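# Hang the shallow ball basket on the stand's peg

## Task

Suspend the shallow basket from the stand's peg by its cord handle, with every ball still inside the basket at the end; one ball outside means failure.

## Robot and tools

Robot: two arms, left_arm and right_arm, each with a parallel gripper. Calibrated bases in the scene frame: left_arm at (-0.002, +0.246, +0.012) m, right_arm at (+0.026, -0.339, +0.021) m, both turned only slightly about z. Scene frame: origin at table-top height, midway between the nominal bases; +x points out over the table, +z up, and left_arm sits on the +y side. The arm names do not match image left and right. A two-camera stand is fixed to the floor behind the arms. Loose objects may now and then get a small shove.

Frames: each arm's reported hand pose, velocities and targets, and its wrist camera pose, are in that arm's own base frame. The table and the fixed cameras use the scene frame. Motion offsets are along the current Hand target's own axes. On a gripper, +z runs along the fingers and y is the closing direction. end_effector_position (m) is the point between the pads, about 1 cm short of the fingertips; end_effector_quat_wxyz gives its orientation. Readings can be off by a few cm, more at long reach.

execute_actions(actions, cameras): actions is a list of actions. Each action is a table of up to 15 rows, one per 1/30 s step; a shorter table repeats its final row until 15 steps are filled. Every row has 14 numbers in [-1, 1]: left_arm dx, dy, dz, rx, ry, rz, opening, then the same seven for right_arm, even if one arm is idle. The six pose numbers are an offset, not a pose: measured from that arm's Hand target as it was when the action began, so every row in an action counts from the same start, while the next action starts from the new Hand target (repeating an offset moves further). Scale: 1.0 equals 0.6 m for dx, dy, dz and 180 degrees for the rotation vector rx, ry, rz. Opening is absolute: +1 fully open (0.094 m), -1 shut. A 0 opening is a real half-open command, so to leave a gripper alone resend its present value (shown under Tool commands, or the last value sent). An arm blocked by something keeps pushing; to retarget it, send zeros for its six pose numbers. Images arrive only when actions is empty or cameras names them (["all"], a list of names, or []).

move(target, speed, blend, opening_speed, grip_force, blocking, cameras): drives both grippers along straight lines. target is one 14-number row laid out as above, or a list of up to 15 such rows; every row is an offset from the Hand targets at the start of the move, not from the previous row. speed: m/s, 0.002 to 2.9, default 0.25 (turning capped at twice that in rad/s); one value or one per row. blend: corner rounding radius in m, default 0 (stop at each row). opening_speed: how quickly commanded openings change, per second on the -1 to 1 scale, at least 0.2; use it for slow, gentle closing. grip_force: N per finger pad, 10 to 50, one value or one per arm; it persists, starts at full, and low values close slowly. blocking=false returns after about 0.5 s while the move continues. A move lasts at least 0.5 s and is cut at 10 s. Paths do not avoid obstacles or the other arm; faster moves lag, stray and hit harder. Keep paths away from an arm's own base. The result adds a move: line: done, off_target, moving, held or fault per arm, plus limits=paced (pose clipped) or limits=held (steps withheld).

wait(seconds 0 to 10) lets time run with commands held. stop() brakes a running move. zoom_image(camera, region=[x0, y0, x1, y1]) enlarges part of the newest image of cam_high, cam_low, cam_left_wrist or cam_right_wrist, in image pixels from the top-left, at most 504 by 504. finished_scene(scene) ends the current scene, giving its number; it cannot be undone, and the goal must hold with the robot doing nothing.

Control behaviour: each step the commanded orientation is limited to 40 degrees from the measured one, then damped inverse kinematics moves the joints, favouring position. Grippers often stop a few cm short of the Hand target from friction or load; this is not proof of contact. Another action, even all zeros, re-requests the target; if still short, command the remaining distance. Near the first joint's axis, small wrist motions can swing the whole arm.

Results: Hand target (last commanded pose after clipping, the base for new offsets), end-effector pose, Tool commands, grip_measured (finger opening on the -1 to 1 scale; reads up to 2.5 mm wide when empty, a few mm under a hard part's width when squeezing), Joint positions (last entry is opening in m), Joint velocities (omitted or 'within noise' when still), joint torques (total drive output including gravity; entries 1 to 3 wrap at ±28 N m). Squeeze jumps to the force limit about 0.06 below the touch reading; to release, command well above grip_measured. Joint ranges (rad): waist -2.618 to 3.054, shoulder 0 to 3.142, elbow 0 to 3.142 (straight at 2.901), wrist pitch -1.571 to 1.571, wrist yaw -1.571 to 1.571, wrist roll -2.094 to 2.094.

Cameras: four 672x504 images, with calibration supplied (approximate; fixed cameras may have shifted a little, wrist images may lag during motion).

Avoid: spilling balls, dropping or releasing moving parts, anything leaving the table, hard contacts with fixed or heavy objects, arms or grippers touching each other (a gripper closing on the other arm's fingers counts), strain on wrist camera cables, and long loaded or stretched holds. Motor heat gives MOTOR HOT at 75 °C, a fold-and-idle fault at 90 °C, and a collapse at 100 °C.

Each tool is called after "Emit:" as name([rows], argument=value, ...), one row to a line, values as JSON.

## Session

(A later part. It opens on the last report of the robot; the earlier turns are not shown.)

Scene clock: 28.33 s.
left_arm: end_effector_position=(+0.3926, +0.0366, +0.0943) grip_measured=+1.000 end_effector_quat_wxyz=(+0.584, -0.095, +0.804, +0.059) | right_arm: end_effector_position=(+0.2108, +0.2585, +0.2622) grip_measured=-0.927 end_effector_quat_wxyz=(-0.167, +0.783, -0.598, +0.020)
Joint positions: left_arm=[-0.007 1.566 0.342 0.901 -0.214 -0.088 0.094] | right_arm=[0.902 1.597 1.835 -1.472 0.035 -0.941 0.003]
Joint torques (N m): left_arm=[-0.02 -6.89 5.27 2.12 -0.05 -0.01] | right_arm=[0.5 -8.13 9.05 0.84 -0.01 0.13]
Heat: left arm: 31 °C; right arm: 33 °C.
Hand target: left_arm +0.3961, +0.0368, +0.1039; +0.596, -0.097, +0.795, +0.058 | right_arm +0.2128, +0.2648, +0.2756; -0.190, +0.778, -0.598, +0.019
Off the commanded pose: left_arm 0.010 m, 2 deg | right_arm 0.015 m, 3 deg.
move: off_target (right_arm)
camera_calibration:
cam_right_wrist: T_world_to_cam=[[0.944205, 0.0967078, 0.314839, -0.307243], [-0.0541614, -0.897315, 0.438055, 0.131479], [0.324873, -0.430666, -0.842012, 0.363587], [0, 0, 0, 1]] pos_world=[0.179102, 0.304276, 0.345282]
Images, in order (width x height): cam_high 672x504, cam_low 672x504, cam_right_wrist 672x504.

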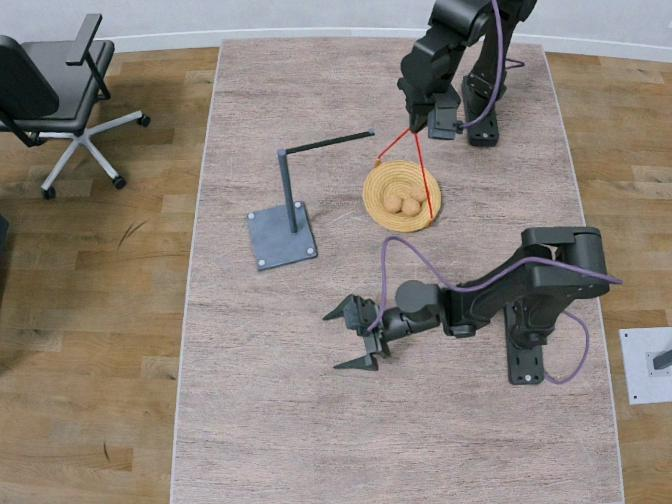

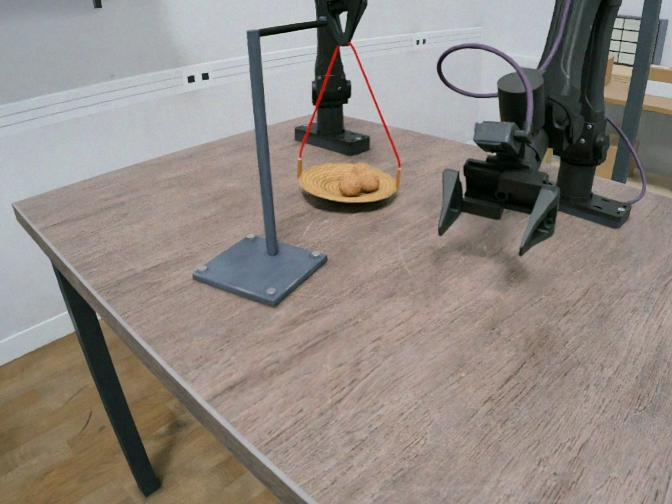

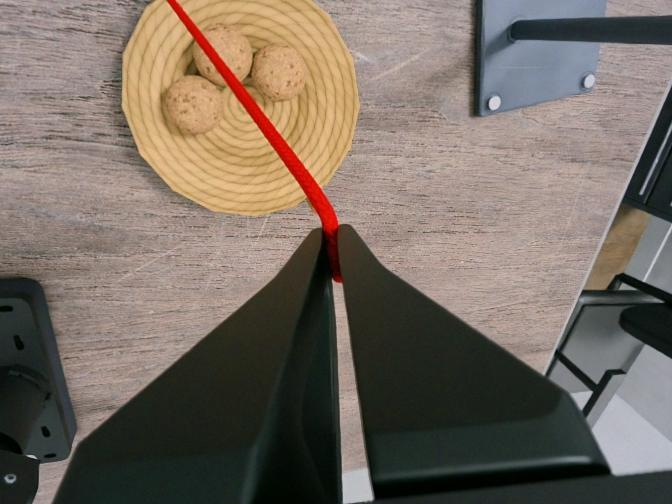

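Emit:
move(target=[0,0,0,0,0,0,1,-0.036,-0.058,-0.17,0.0872,-0.049,-0.002,-1], cameras=["cam_low","cam_high","cam_right_wrist"], speed=0.04)

Scene clock: 33.67 s.
left_arm: end_effector_position=(+0.3926, +0.0366, +0.0943) grip_measured=+1.000 end_effector_quat_wxyz=(+0.584, -0.095, +0.804, +0.059) | right_arm: end_effector_position=(+0.2151, +0.2658, +0.3612) grip_measured=-0.927 end_effector_quat_wxyz=(-0.299, +0.760, -0.576, +0.041)
Joint positions: left_arm=[-0.007 1.566 0.342 0.901 -0.214 -0.088 0.094] | right_arm=[0.932 1.593 2.169 -1.538 0.084 -0.94 0.003]
Joint torques (N m): left_arm=[-0.03 -6.89 5.26 2.12 -0.05 -0.01] | right_arm=[0.47 -9.88 8.12 1.4 0.07 0.11]
Heat: left arm: 31 °C; right arm: 33 °C.
Hand target: left_arm +0.3961, +0.0368, +0.1039; +0.596, -0.097, +0.795, +0.058 | right_arm +0.2127, +0.2647, +0.3854; -0.339, +0.746, -0.571, +0.041
Off the commanded pose: left_arm 0.010 m, 2 deg | right_arm 0.024 m, 5 deg.
move: off_target (right_arm)
camera_calibration:
cam_right_wrist: T_world_to_cam=[[0.861027, 0.0237732, 0.508004, -0.375685], [-0.11741, -0.962629, 0.244049, 0.195918], [0.494821, -0.269777, -0.826058, 0.363563], [0, 0, 0, 1]] pos_world=[0.166579, 0.295609, 0.44336]
Images, in order (width x height): cam_high 672x504, cam_low 672x504, cam_right_wrist 672x504.

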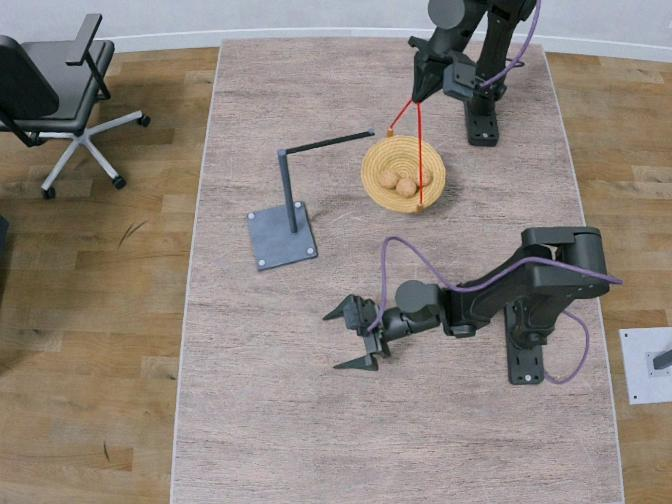

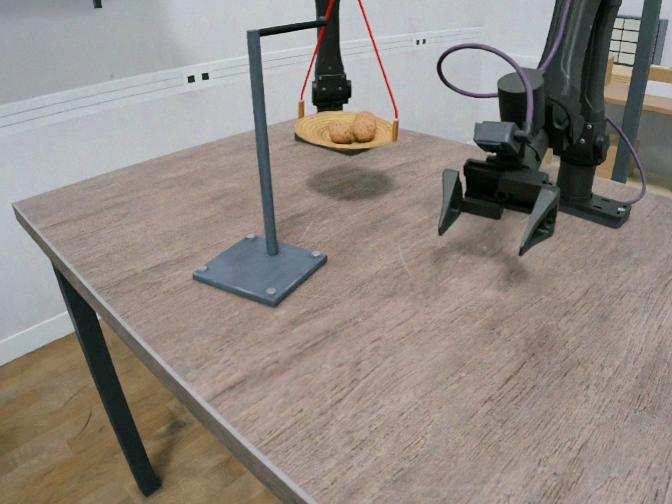

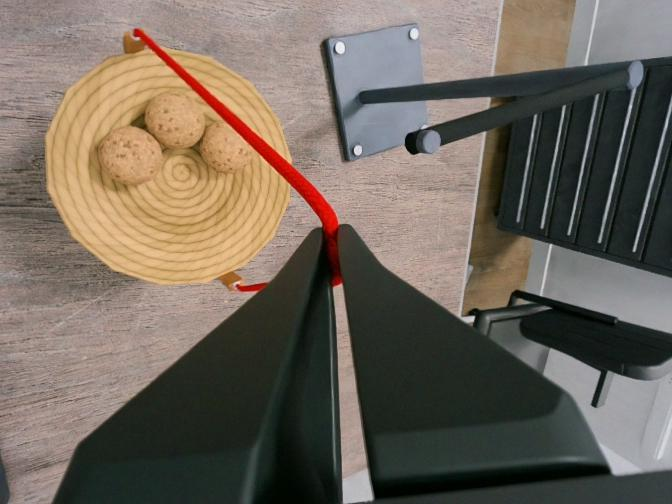

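Emit:
move(target=[0,0,0,0,0,0,1,0.008,-0.095,0.052,0,0,0,-1], cameras=["cam_low","cam_high","cam_right_wrist"], speed=0.05)

Scene clock: 36.03 s.
left_arm: end_effector_position=(+0.3926, +0.0366, +0.0943) grip_measured=+1.000 end_effector_quat_wxyz=(+0.584, -0.095, +0.804, +0.059) | right_arm: end_effector_position=(+0.2737, +0.2784, +0.3763) grip_measured=-0.927 end_effector_quat_wxyz=(-0.320, +0.750, -0.578, +0.045)
Joint positions: left_arm=[-0.007 1.566 0.342 0.901 -0.214 -0.088 0.094] | right_arm=[0.797 1.812 2.484 -1.586 0.013 -1.035 0.003]
Joint torques (N m): left_arm=[-0.02 -6.89 5.27 2.12 -0.06 -0.01] | right_arm=[-0.49 -9.01 7.36 1.39 -0.16 0.07]
Heat: left arm: 31 °C; right arm: 33 °C.
Hand target: left_arm +0.3961, +0.0368, +0.1039; +0.596, -0.097, +0.795, +0.058 | right_arm +0.2755, +0.2815, +0.3915; -0.339, +0.746, -0.571, +0.041
Off the commanded pose: left_arm 0.010 m, 2 deg | right_arm 0.016 m, 2 deg.
joint read past its limit (right arm) — joint 4 (wrist pitch), lower limit.
joint sent to its limit (right arm) — joint 4 (wrist pitch), lower limit. The joint targets still meet the commanded pose.
move: off_target (right_arm)
camera_calibration:
cam_right_wrist: T_world_to_cam=[[0.846409, -0.00726021, 0.532483, -0.43065], [-0.138711, -0.968397, 0.207285, 0.23247], [0.51415, -0.24931, -0.820667, 0.337429], [0, 0, 0, 1]] pos_world=[0.223264, 0.306121, 0.458043]
Images, in order (width x height): cam_high 672x504, cam_low 672x504, cam_right_wrist 672x504.

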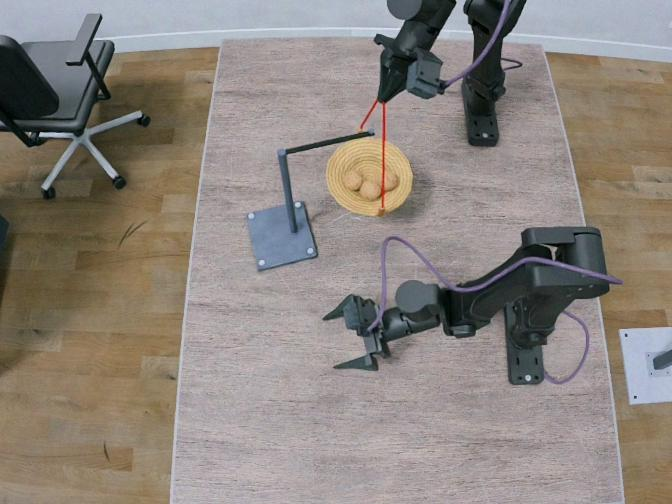

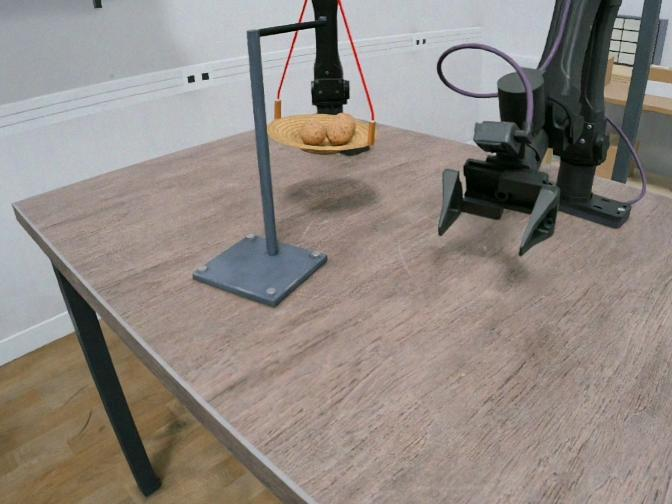

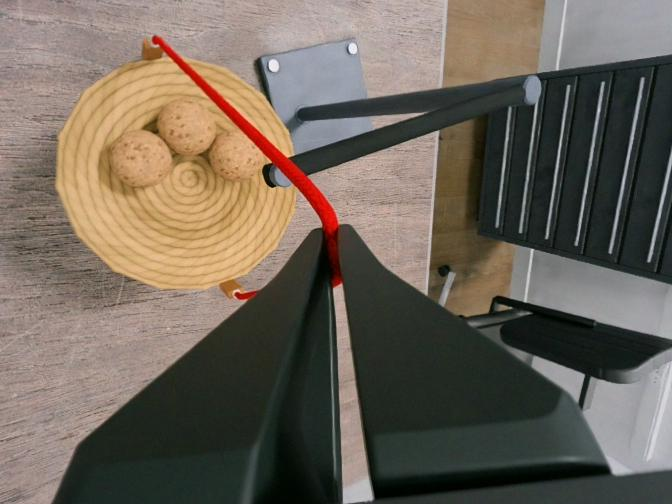

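Emit:
move(target=[0,0,0,0,0,0,1,0.008,-0.095,0.052,0,0,0,-1], cameras=["cam_low","cam_high","cam_right_wrist"], speed=0.05)

Scene clock: 38.27 s.
left_arm: end_effector_position=(+0.3926, +0.0366, +0.0943) grip_measured=+1.000 end_effector_quat_wxyz=(+0.584, -0.095, +0.804, +0.059) | right_arm: end_effector_position=(+0.3359, +0.2951, +0.3819) grip_measured=-0.927 end_effector_quat_wxyz=(-0.362, +0.736, -0.570, +0.052)
Joint positions: left_arm=[-0.007 1.566 0.342 0.901 -0.214 -0.088 0.094] | right_arm=[0.699 2.052 2.819 -1.591 -0.048 -1.105 0.003]
Joint torques (N m): left_arm=[-0.02 -6.89 5.26 2.12 -0.05 -0.01] | right_arm=[-0.32 -11.29 6.94 1.57 -0.21 -0.11]
Heat: left arm: 32 °C; right arm: 33 °C.
Hand target: left_arm +0.3961, +0.0368, +0.1039; +0.596, -0.097, +0.795, +0.058 | right_arm +0.3382, +0.2982, +0.3976; -0.339, +0.746, -0.571, +0.041
Off the commanded pose: left_arm 0.010 m, 2 deg | right_arm 0.016 m, 3 deg.
joint read past its limit (right arm) — joint 4 (wrist pitch), lower limit.
joint sent to its limit (right arm) — joint 4 (wrist pitch), lower limit. The joint targets are off in orientation, not in position.
move: off_target (right_arm)
camera_calibration:
cam_right_wrist: T_world_to_cam=[[0.810232, -0.0466721, 0.584248, -0.482156], [-0.155237, -0.978313, 0.13713, 0.291428], [0.565177, -0.201804, -0.799906, 0.275162], [0, 0, 0, 1]] pos_world=[0.280383, 0.318133, 0.461839]
Images, in order (width x height): cam_high 672x504, cam_low 672x504, cam_right_wrist 672x504.

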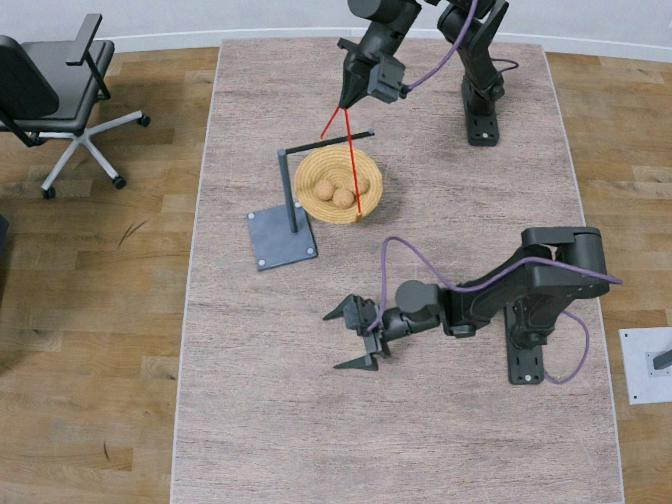

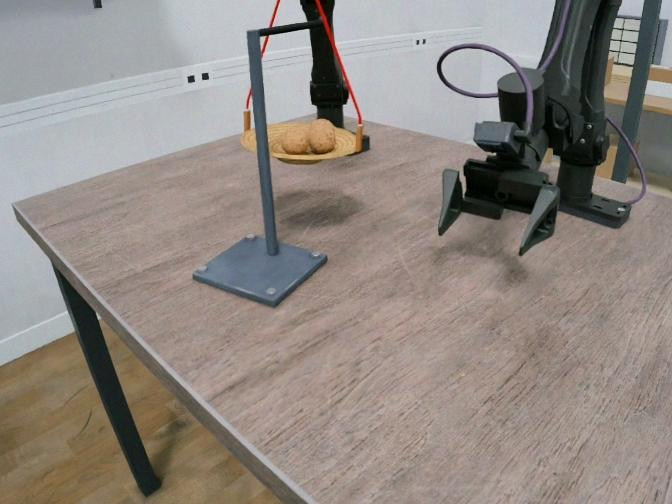

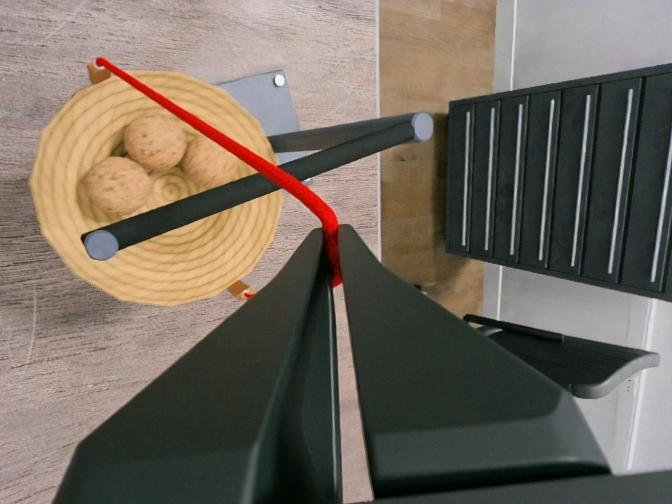

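Emit:
move(target=[0,0,0,0,0,0,1,0.027,0.046,0.0638,0,0,0,-1], cameras=["cam_low","cam_high","cam_right_wrist"], speed=0.035)

Emit:
zoom_image(camera="cam_low", region=[220, 0, 380, 120])

Scene clock: 40.73 s.
left_arm: end_effector_position=(+0.3926, +0.0366, +0.0943) grip_measured=+1.000 end_effector_quat_wxyz=(+0.584, -0.095, +0.804, +0.059) | right_arm: end_effector_position=(+0.3400, +0.2988, +0.3224) grip_measured=-0.927 end_effector_quat_wxyz=(-0.298, +0.755, -0.583, +0.038)
Joint positions: left_arm=[-0.007 1.566 0.342 0.901 -0.214 -0.088 0.094] | right_arm=[0.699 1.95 2.418 -1.43 -0.049 -1.11 0.003]
Joint torques (N m): left_arm=[-0.03 -6.87 5.27 2.12 -0.05 -0.01] | right_arm=[-0.44 -16.21 4.48 1.73 -0.21 -0.06]
Heat: left arm: 32 °C; right arm: 33 °C.
Hand target: left_arm +0.3961, +0.0368, +0.1039; +0.596, -0.097, +0.795, +0.058 | right_arm +0.3382, +0.2983, +0.3477; -0.339, +0.746, -0.571, +0.041
Off the commanded pose: left_arm 0.010 m, 2 deg | right_arm 0.025 m, 5 deg.
move: off_target (right_arm)
camera_calibration:
cam_right_wrist: T_world_to_cam=[[0.866497, 0.00685497, 0.499135, -0.458179], [-0.130616, -0.961956, 0.23996, 0.257495], [0.48179, -0.27312, -0.832637, 0.286256], [0, 0, 0, 1]] pos_world=[0.292729, 0.329022, 0.405252]
Images, in order (width x height): cam_high 672x504, cam_low 672x504, cam_right_wrist 672x504.

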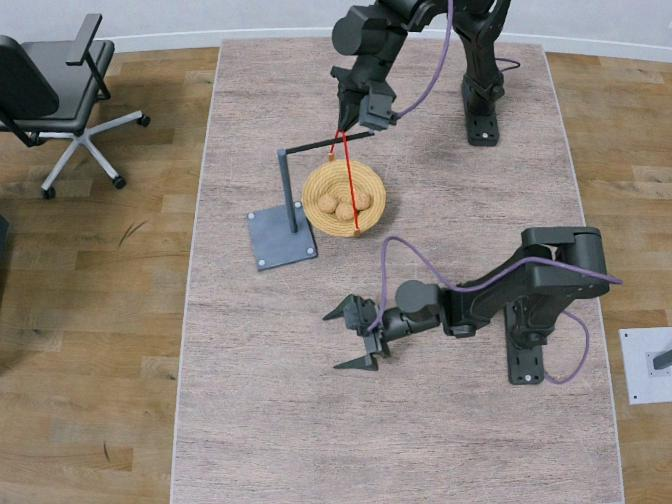

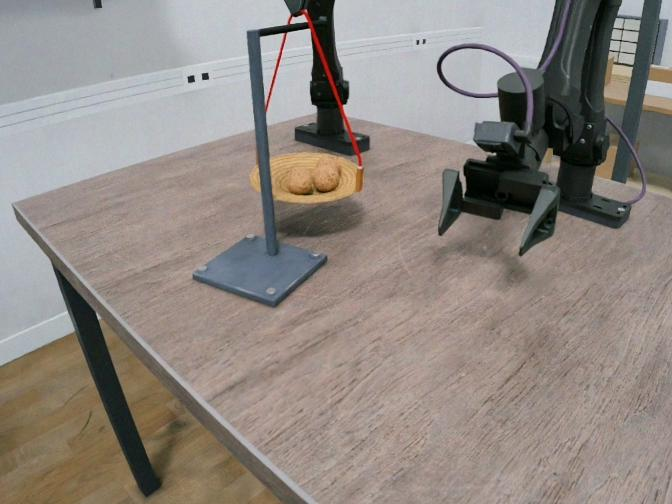

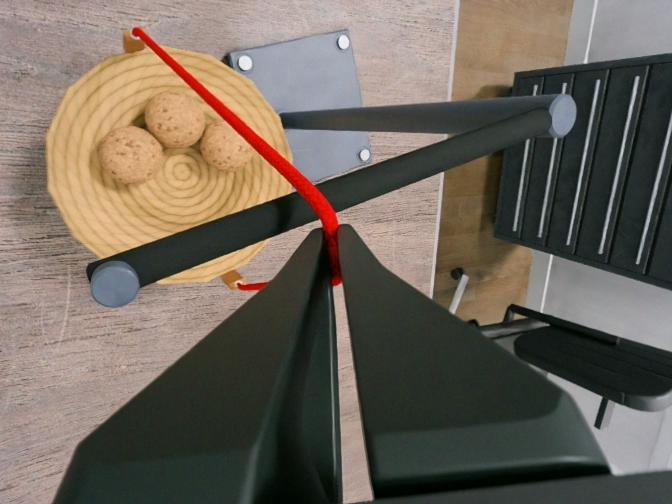

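Scaled by 3.150.

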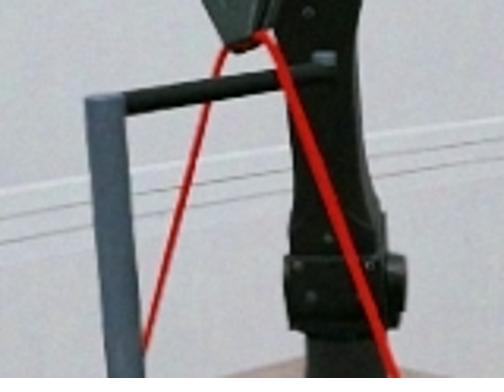

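Emit:
move(target=[0,0,0,0,0,0,1,0.007,0.012,0.0166,0,0,0,-1], cameras=["cam_low","cam_high","cam_right_wrist"], speed=0.02)

Emit:
zoom_image(camera="cam_low", region=[220, 0, 380, 120])

Scene clock: 42.03 s.
left_arm: end_effector_position=(+0.3926, +0.0366, +0.0943) grip_measured=+1.000 end_effector_quat_wxyz=(+0.584, -0.095, +0.804, +0.059) | right_arm: end_effector_position=(+0.3390, +0.2981, +0.3119) grip_measured=-0.927 end_effector_quat_wxyz=(-0.300, +0.754, -0.583, +0.039)
Joint positions: left_arm=[-0.007 1.566 0.342 0.901 -0.214 -0.088 0.094] | right_arm=[0.699 1.888 2.271 -1.34 -0.049 -1.111 0.003]
Joint torques (N m): left_arm=[-0.02 -6.89 5.27 2.13 -0.05 -0.01] | right_arm=[-0.39 -16.14 4.45 1.63 -0.19 -0.09]
Heat: left arm: 32 °C; right arm: 33 °C.
Hand target: left_arm +0.3961, +0.0368, +0.1039; +0.596, -0.097, +0.795, +0.058 | right_arm +0.3381, +0.2984, +0.3348; -0.339, +0.746, -0.571, +0.041
Off the commanded pose: left_arm 0.010 m, 2 deg | right_arm 0.023 m, 5 deg.
move: off_target (right_arm)
camera_calibration:
cam_right_wrist: T_world_to_cam=[[0.864525, 0.00554461, 0.50256, -0.452113], [-0.131302, -0.962721, 0.236493, 0.260643], [0.485136, -0.270441, -0.831568, 0.275476], [0, 0, 0, 1]] pos_world=[0.291442, 0.327933, 0.39465]
Images, in order (width x height): cam_high 672x504, cam_low 672x504, cam_right_wrist 672x504.

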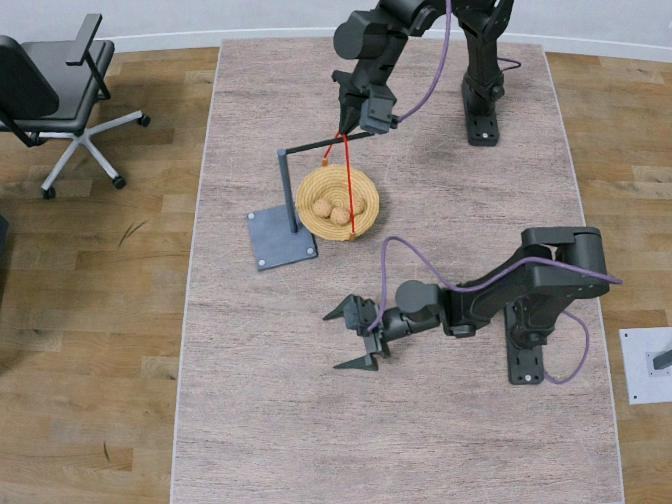

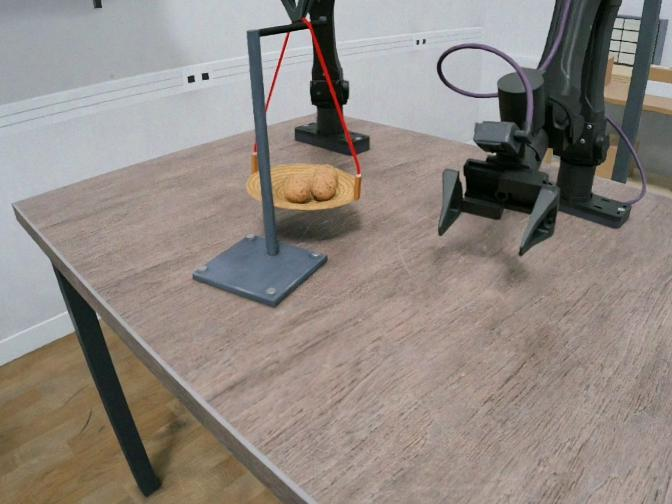

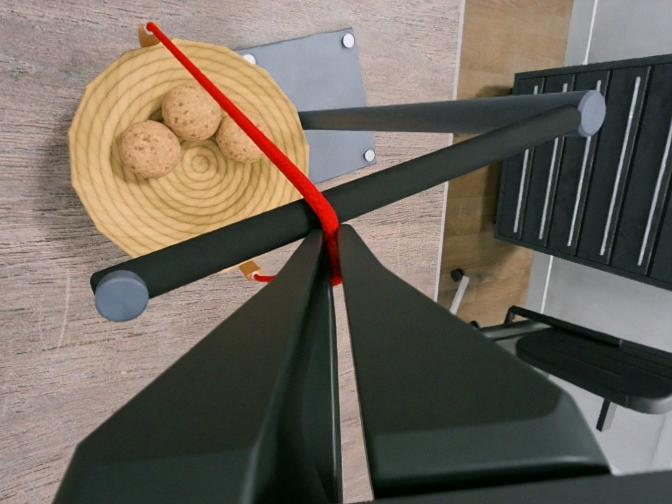

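Scaled by 3.150.

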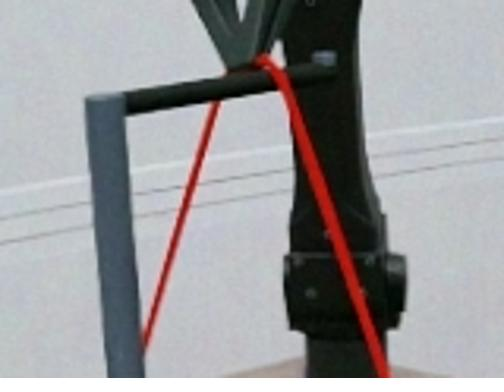

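Emit:
move([
  [0,0,0,0,0,0,1,-0.0022,0.0032,0.0075,0,0,0,-1],
  [0,0,0,0,0,0,1,-0.0022,0.0032,0.0055,0,0,0,-0.7],
], cameras=["cam_low","cam_high","cam_right_wrist"], speed=0.02, opening_speed=0.2)

Emit:
zoom_image(camera="cam_low", region=[220, 0, 380, 120])

Scene clock: 45.00 s.
left_arm: end_effector_position=(+0.3926, +0.0366, +0.0943) grip_measured=+1.000 end_effector_quat_wxyz=(+0.584, -0.095, +0.804, +0.059) | right_arm: end_effector_position=(+0.3430, +0.3014, +0.3157) grip_measured=-0.701 end_effector_quat_wxyz=(-0.316, +0.750, -0.579, +0.042)
Joint positions: left_arm=[-0.007 1.566 0.342 0.901 -0.214 -0.088 0.094] | right_arm=[0.699 1.874 2.246 -1.294 -0.049 -1.111 0.014]
Joint torques (N m): left_arm=[-0.03 -6.89 5.27 2.13 -0.05 -0.01] | right_arm=[0.05 -15.02 4.53 1.41 -0.12 -0.06]
Heat: left arm: 32 °C; right arm: 32 °C.
Hand target: left_arm +0.3961, +0.0368, +0.1039; +0.596, -0.097, +0.795, +0.058 | right_arm +0.3376, +0.3008, +0.3317; -0.339, +0.746, -0.571, +0.041
Off the commanded pose: left_arm 0.010 m, 2 deg | right_arm 0.017 m, 3 deg.
move: off_target (right_arm); target 2's new opening was sent with right_arm's hand 0.020 m and 4 deg from that target
camera_calibration:
cam_right_wrist: T_world_to_cam=[[0.850855, -0.00592334, 0.525366, -0.456562], [-0.137218, -0.967737, 0.21132, 0.274947], [0.507165, -0.251893, -0.824217, 0.262166], [0, 0, 0, 1]] pos_world=[0.293234, 0.32941, 0.397842]
Images, in order (width x height): cam_high 672x504, cam_low 672x504, cam_right_wrist 672x504.

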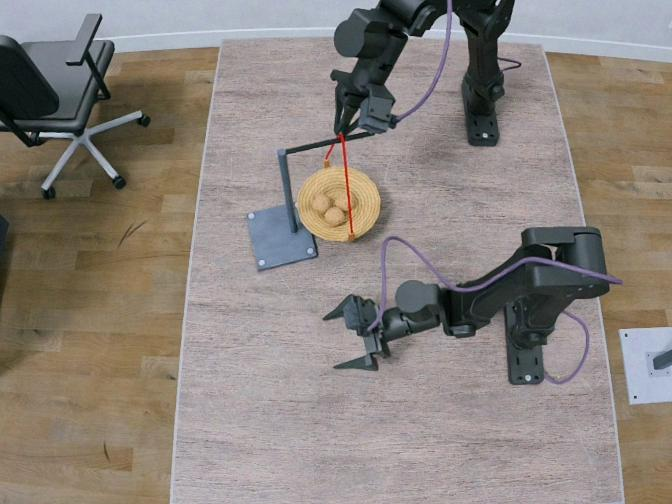

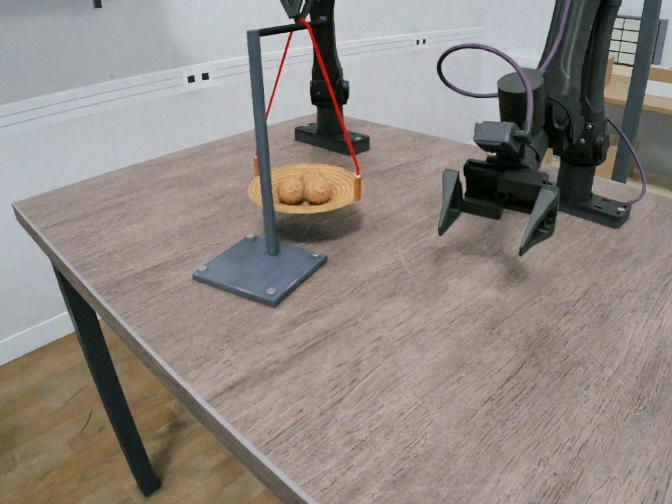

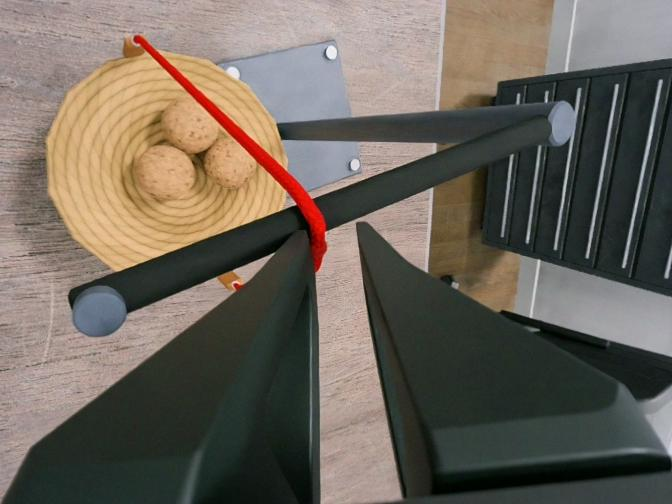

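Scaled by 3.150.

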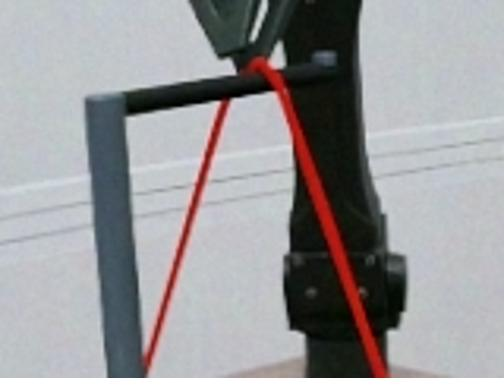

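Emit:
move([
  [0,0,0,0,0,0,1,0,0,-0.03,0,0,0,-0.65],
  [0,0,0,0,0,0,1,-0.02,0.03,-0.15,0,0,0,-0.65],
], cameras=["cam_low","cam_high","cam_right_wrist"], speed=[0.02,0.06], blend=[0.01,0])

Emit:
zoom_image(camera="cam_low", region=[220, 0, 400, 240])

Scene clock: 47.83 s.
left_arm: end_effector_position=(+0.3926, +0.0366, +0.0943) grip_measured=+1.000 end_effector_quat_wxyz=(+0.584, -0.095, +0.804, +0.059) | right_arm: end_effector_position=(+0.2859, +0.2723, +0.3776) grip_measured=-0.651 end_effector_quat_wxyz=(-0.329, +0.752, -0.570, +0.042)
Joint positions: left_arm=[-0.007 1.566 0.342 0.901 -0.214 -0.088 0.094] | right_arm=[0.744 1.809 2.472 -1.559 -0.033 -1.088 0.016]
Joint torques (N m): left_arm=[-0.02 -6.89 5.27 2.12 -0.05 -0.02] | right_arm=[0.58 -11.92 6.11 1.16 0 0.09]
Heat: left arm: 32 °C; right arm: 33 °C.
Hand target: left_arm +0.3961, +0.0368, +0.1039; +0.596, -0.097, +0.795, +0.058 | right_arm +0.2782, +0.2679, +0.3945; -0.339, +0.746, -0.571, +0.041
Off the commanded pose: left_arm 0.010 m, 2 deg | right_arm 0.019 m, 1 deg.
joint sent to its limit (right arm) — joint 4 (wrist pitch), lower limit. The joint targets still meet the commanded pose.
move: off_target (right_arm); blend cut to 0.009 m at target 1
camera_calibration:
cam_right_wrist: T_world_to_cam=[[0.841054, -0.0013387, 0.54095, -0.445009], [-0.125033, -0.9734, 0.19199, 0.231264], [0.526303, -0.22911, -0.818849, 0.321073], [0, 0, 0, 1]] pos_world=[0.234211, 0.298078, 0.459238]
Images, in order (width x height): cam_high 672x504, cam_low 672x504, cam_right_wrist 672x504.

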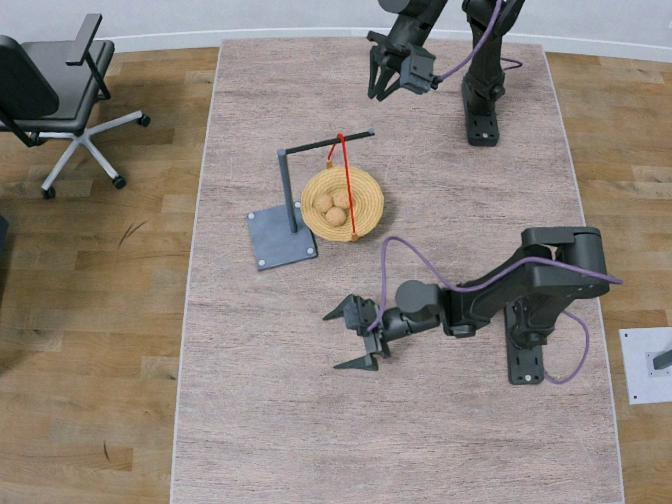

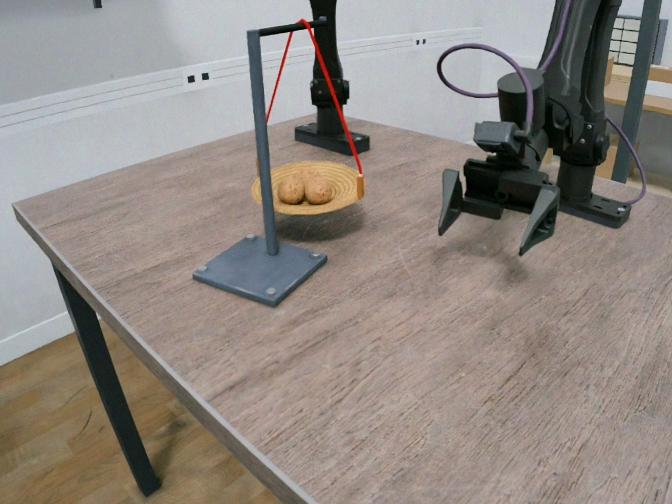

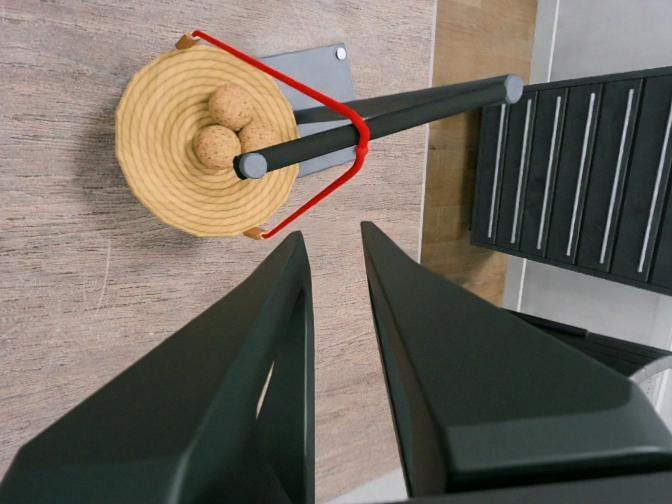

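Scaled by 2.100.

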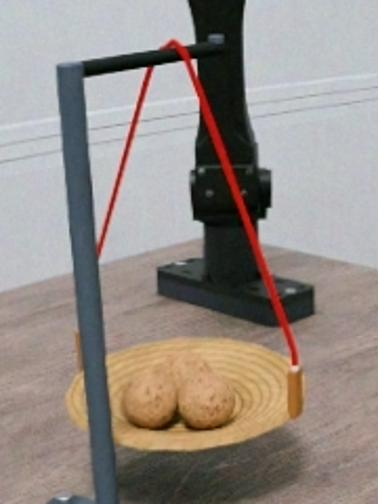

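Hung cleanly; the gripper is clear.

Emit:
finished_scene(scene=3)

The scene is finished: the task was done.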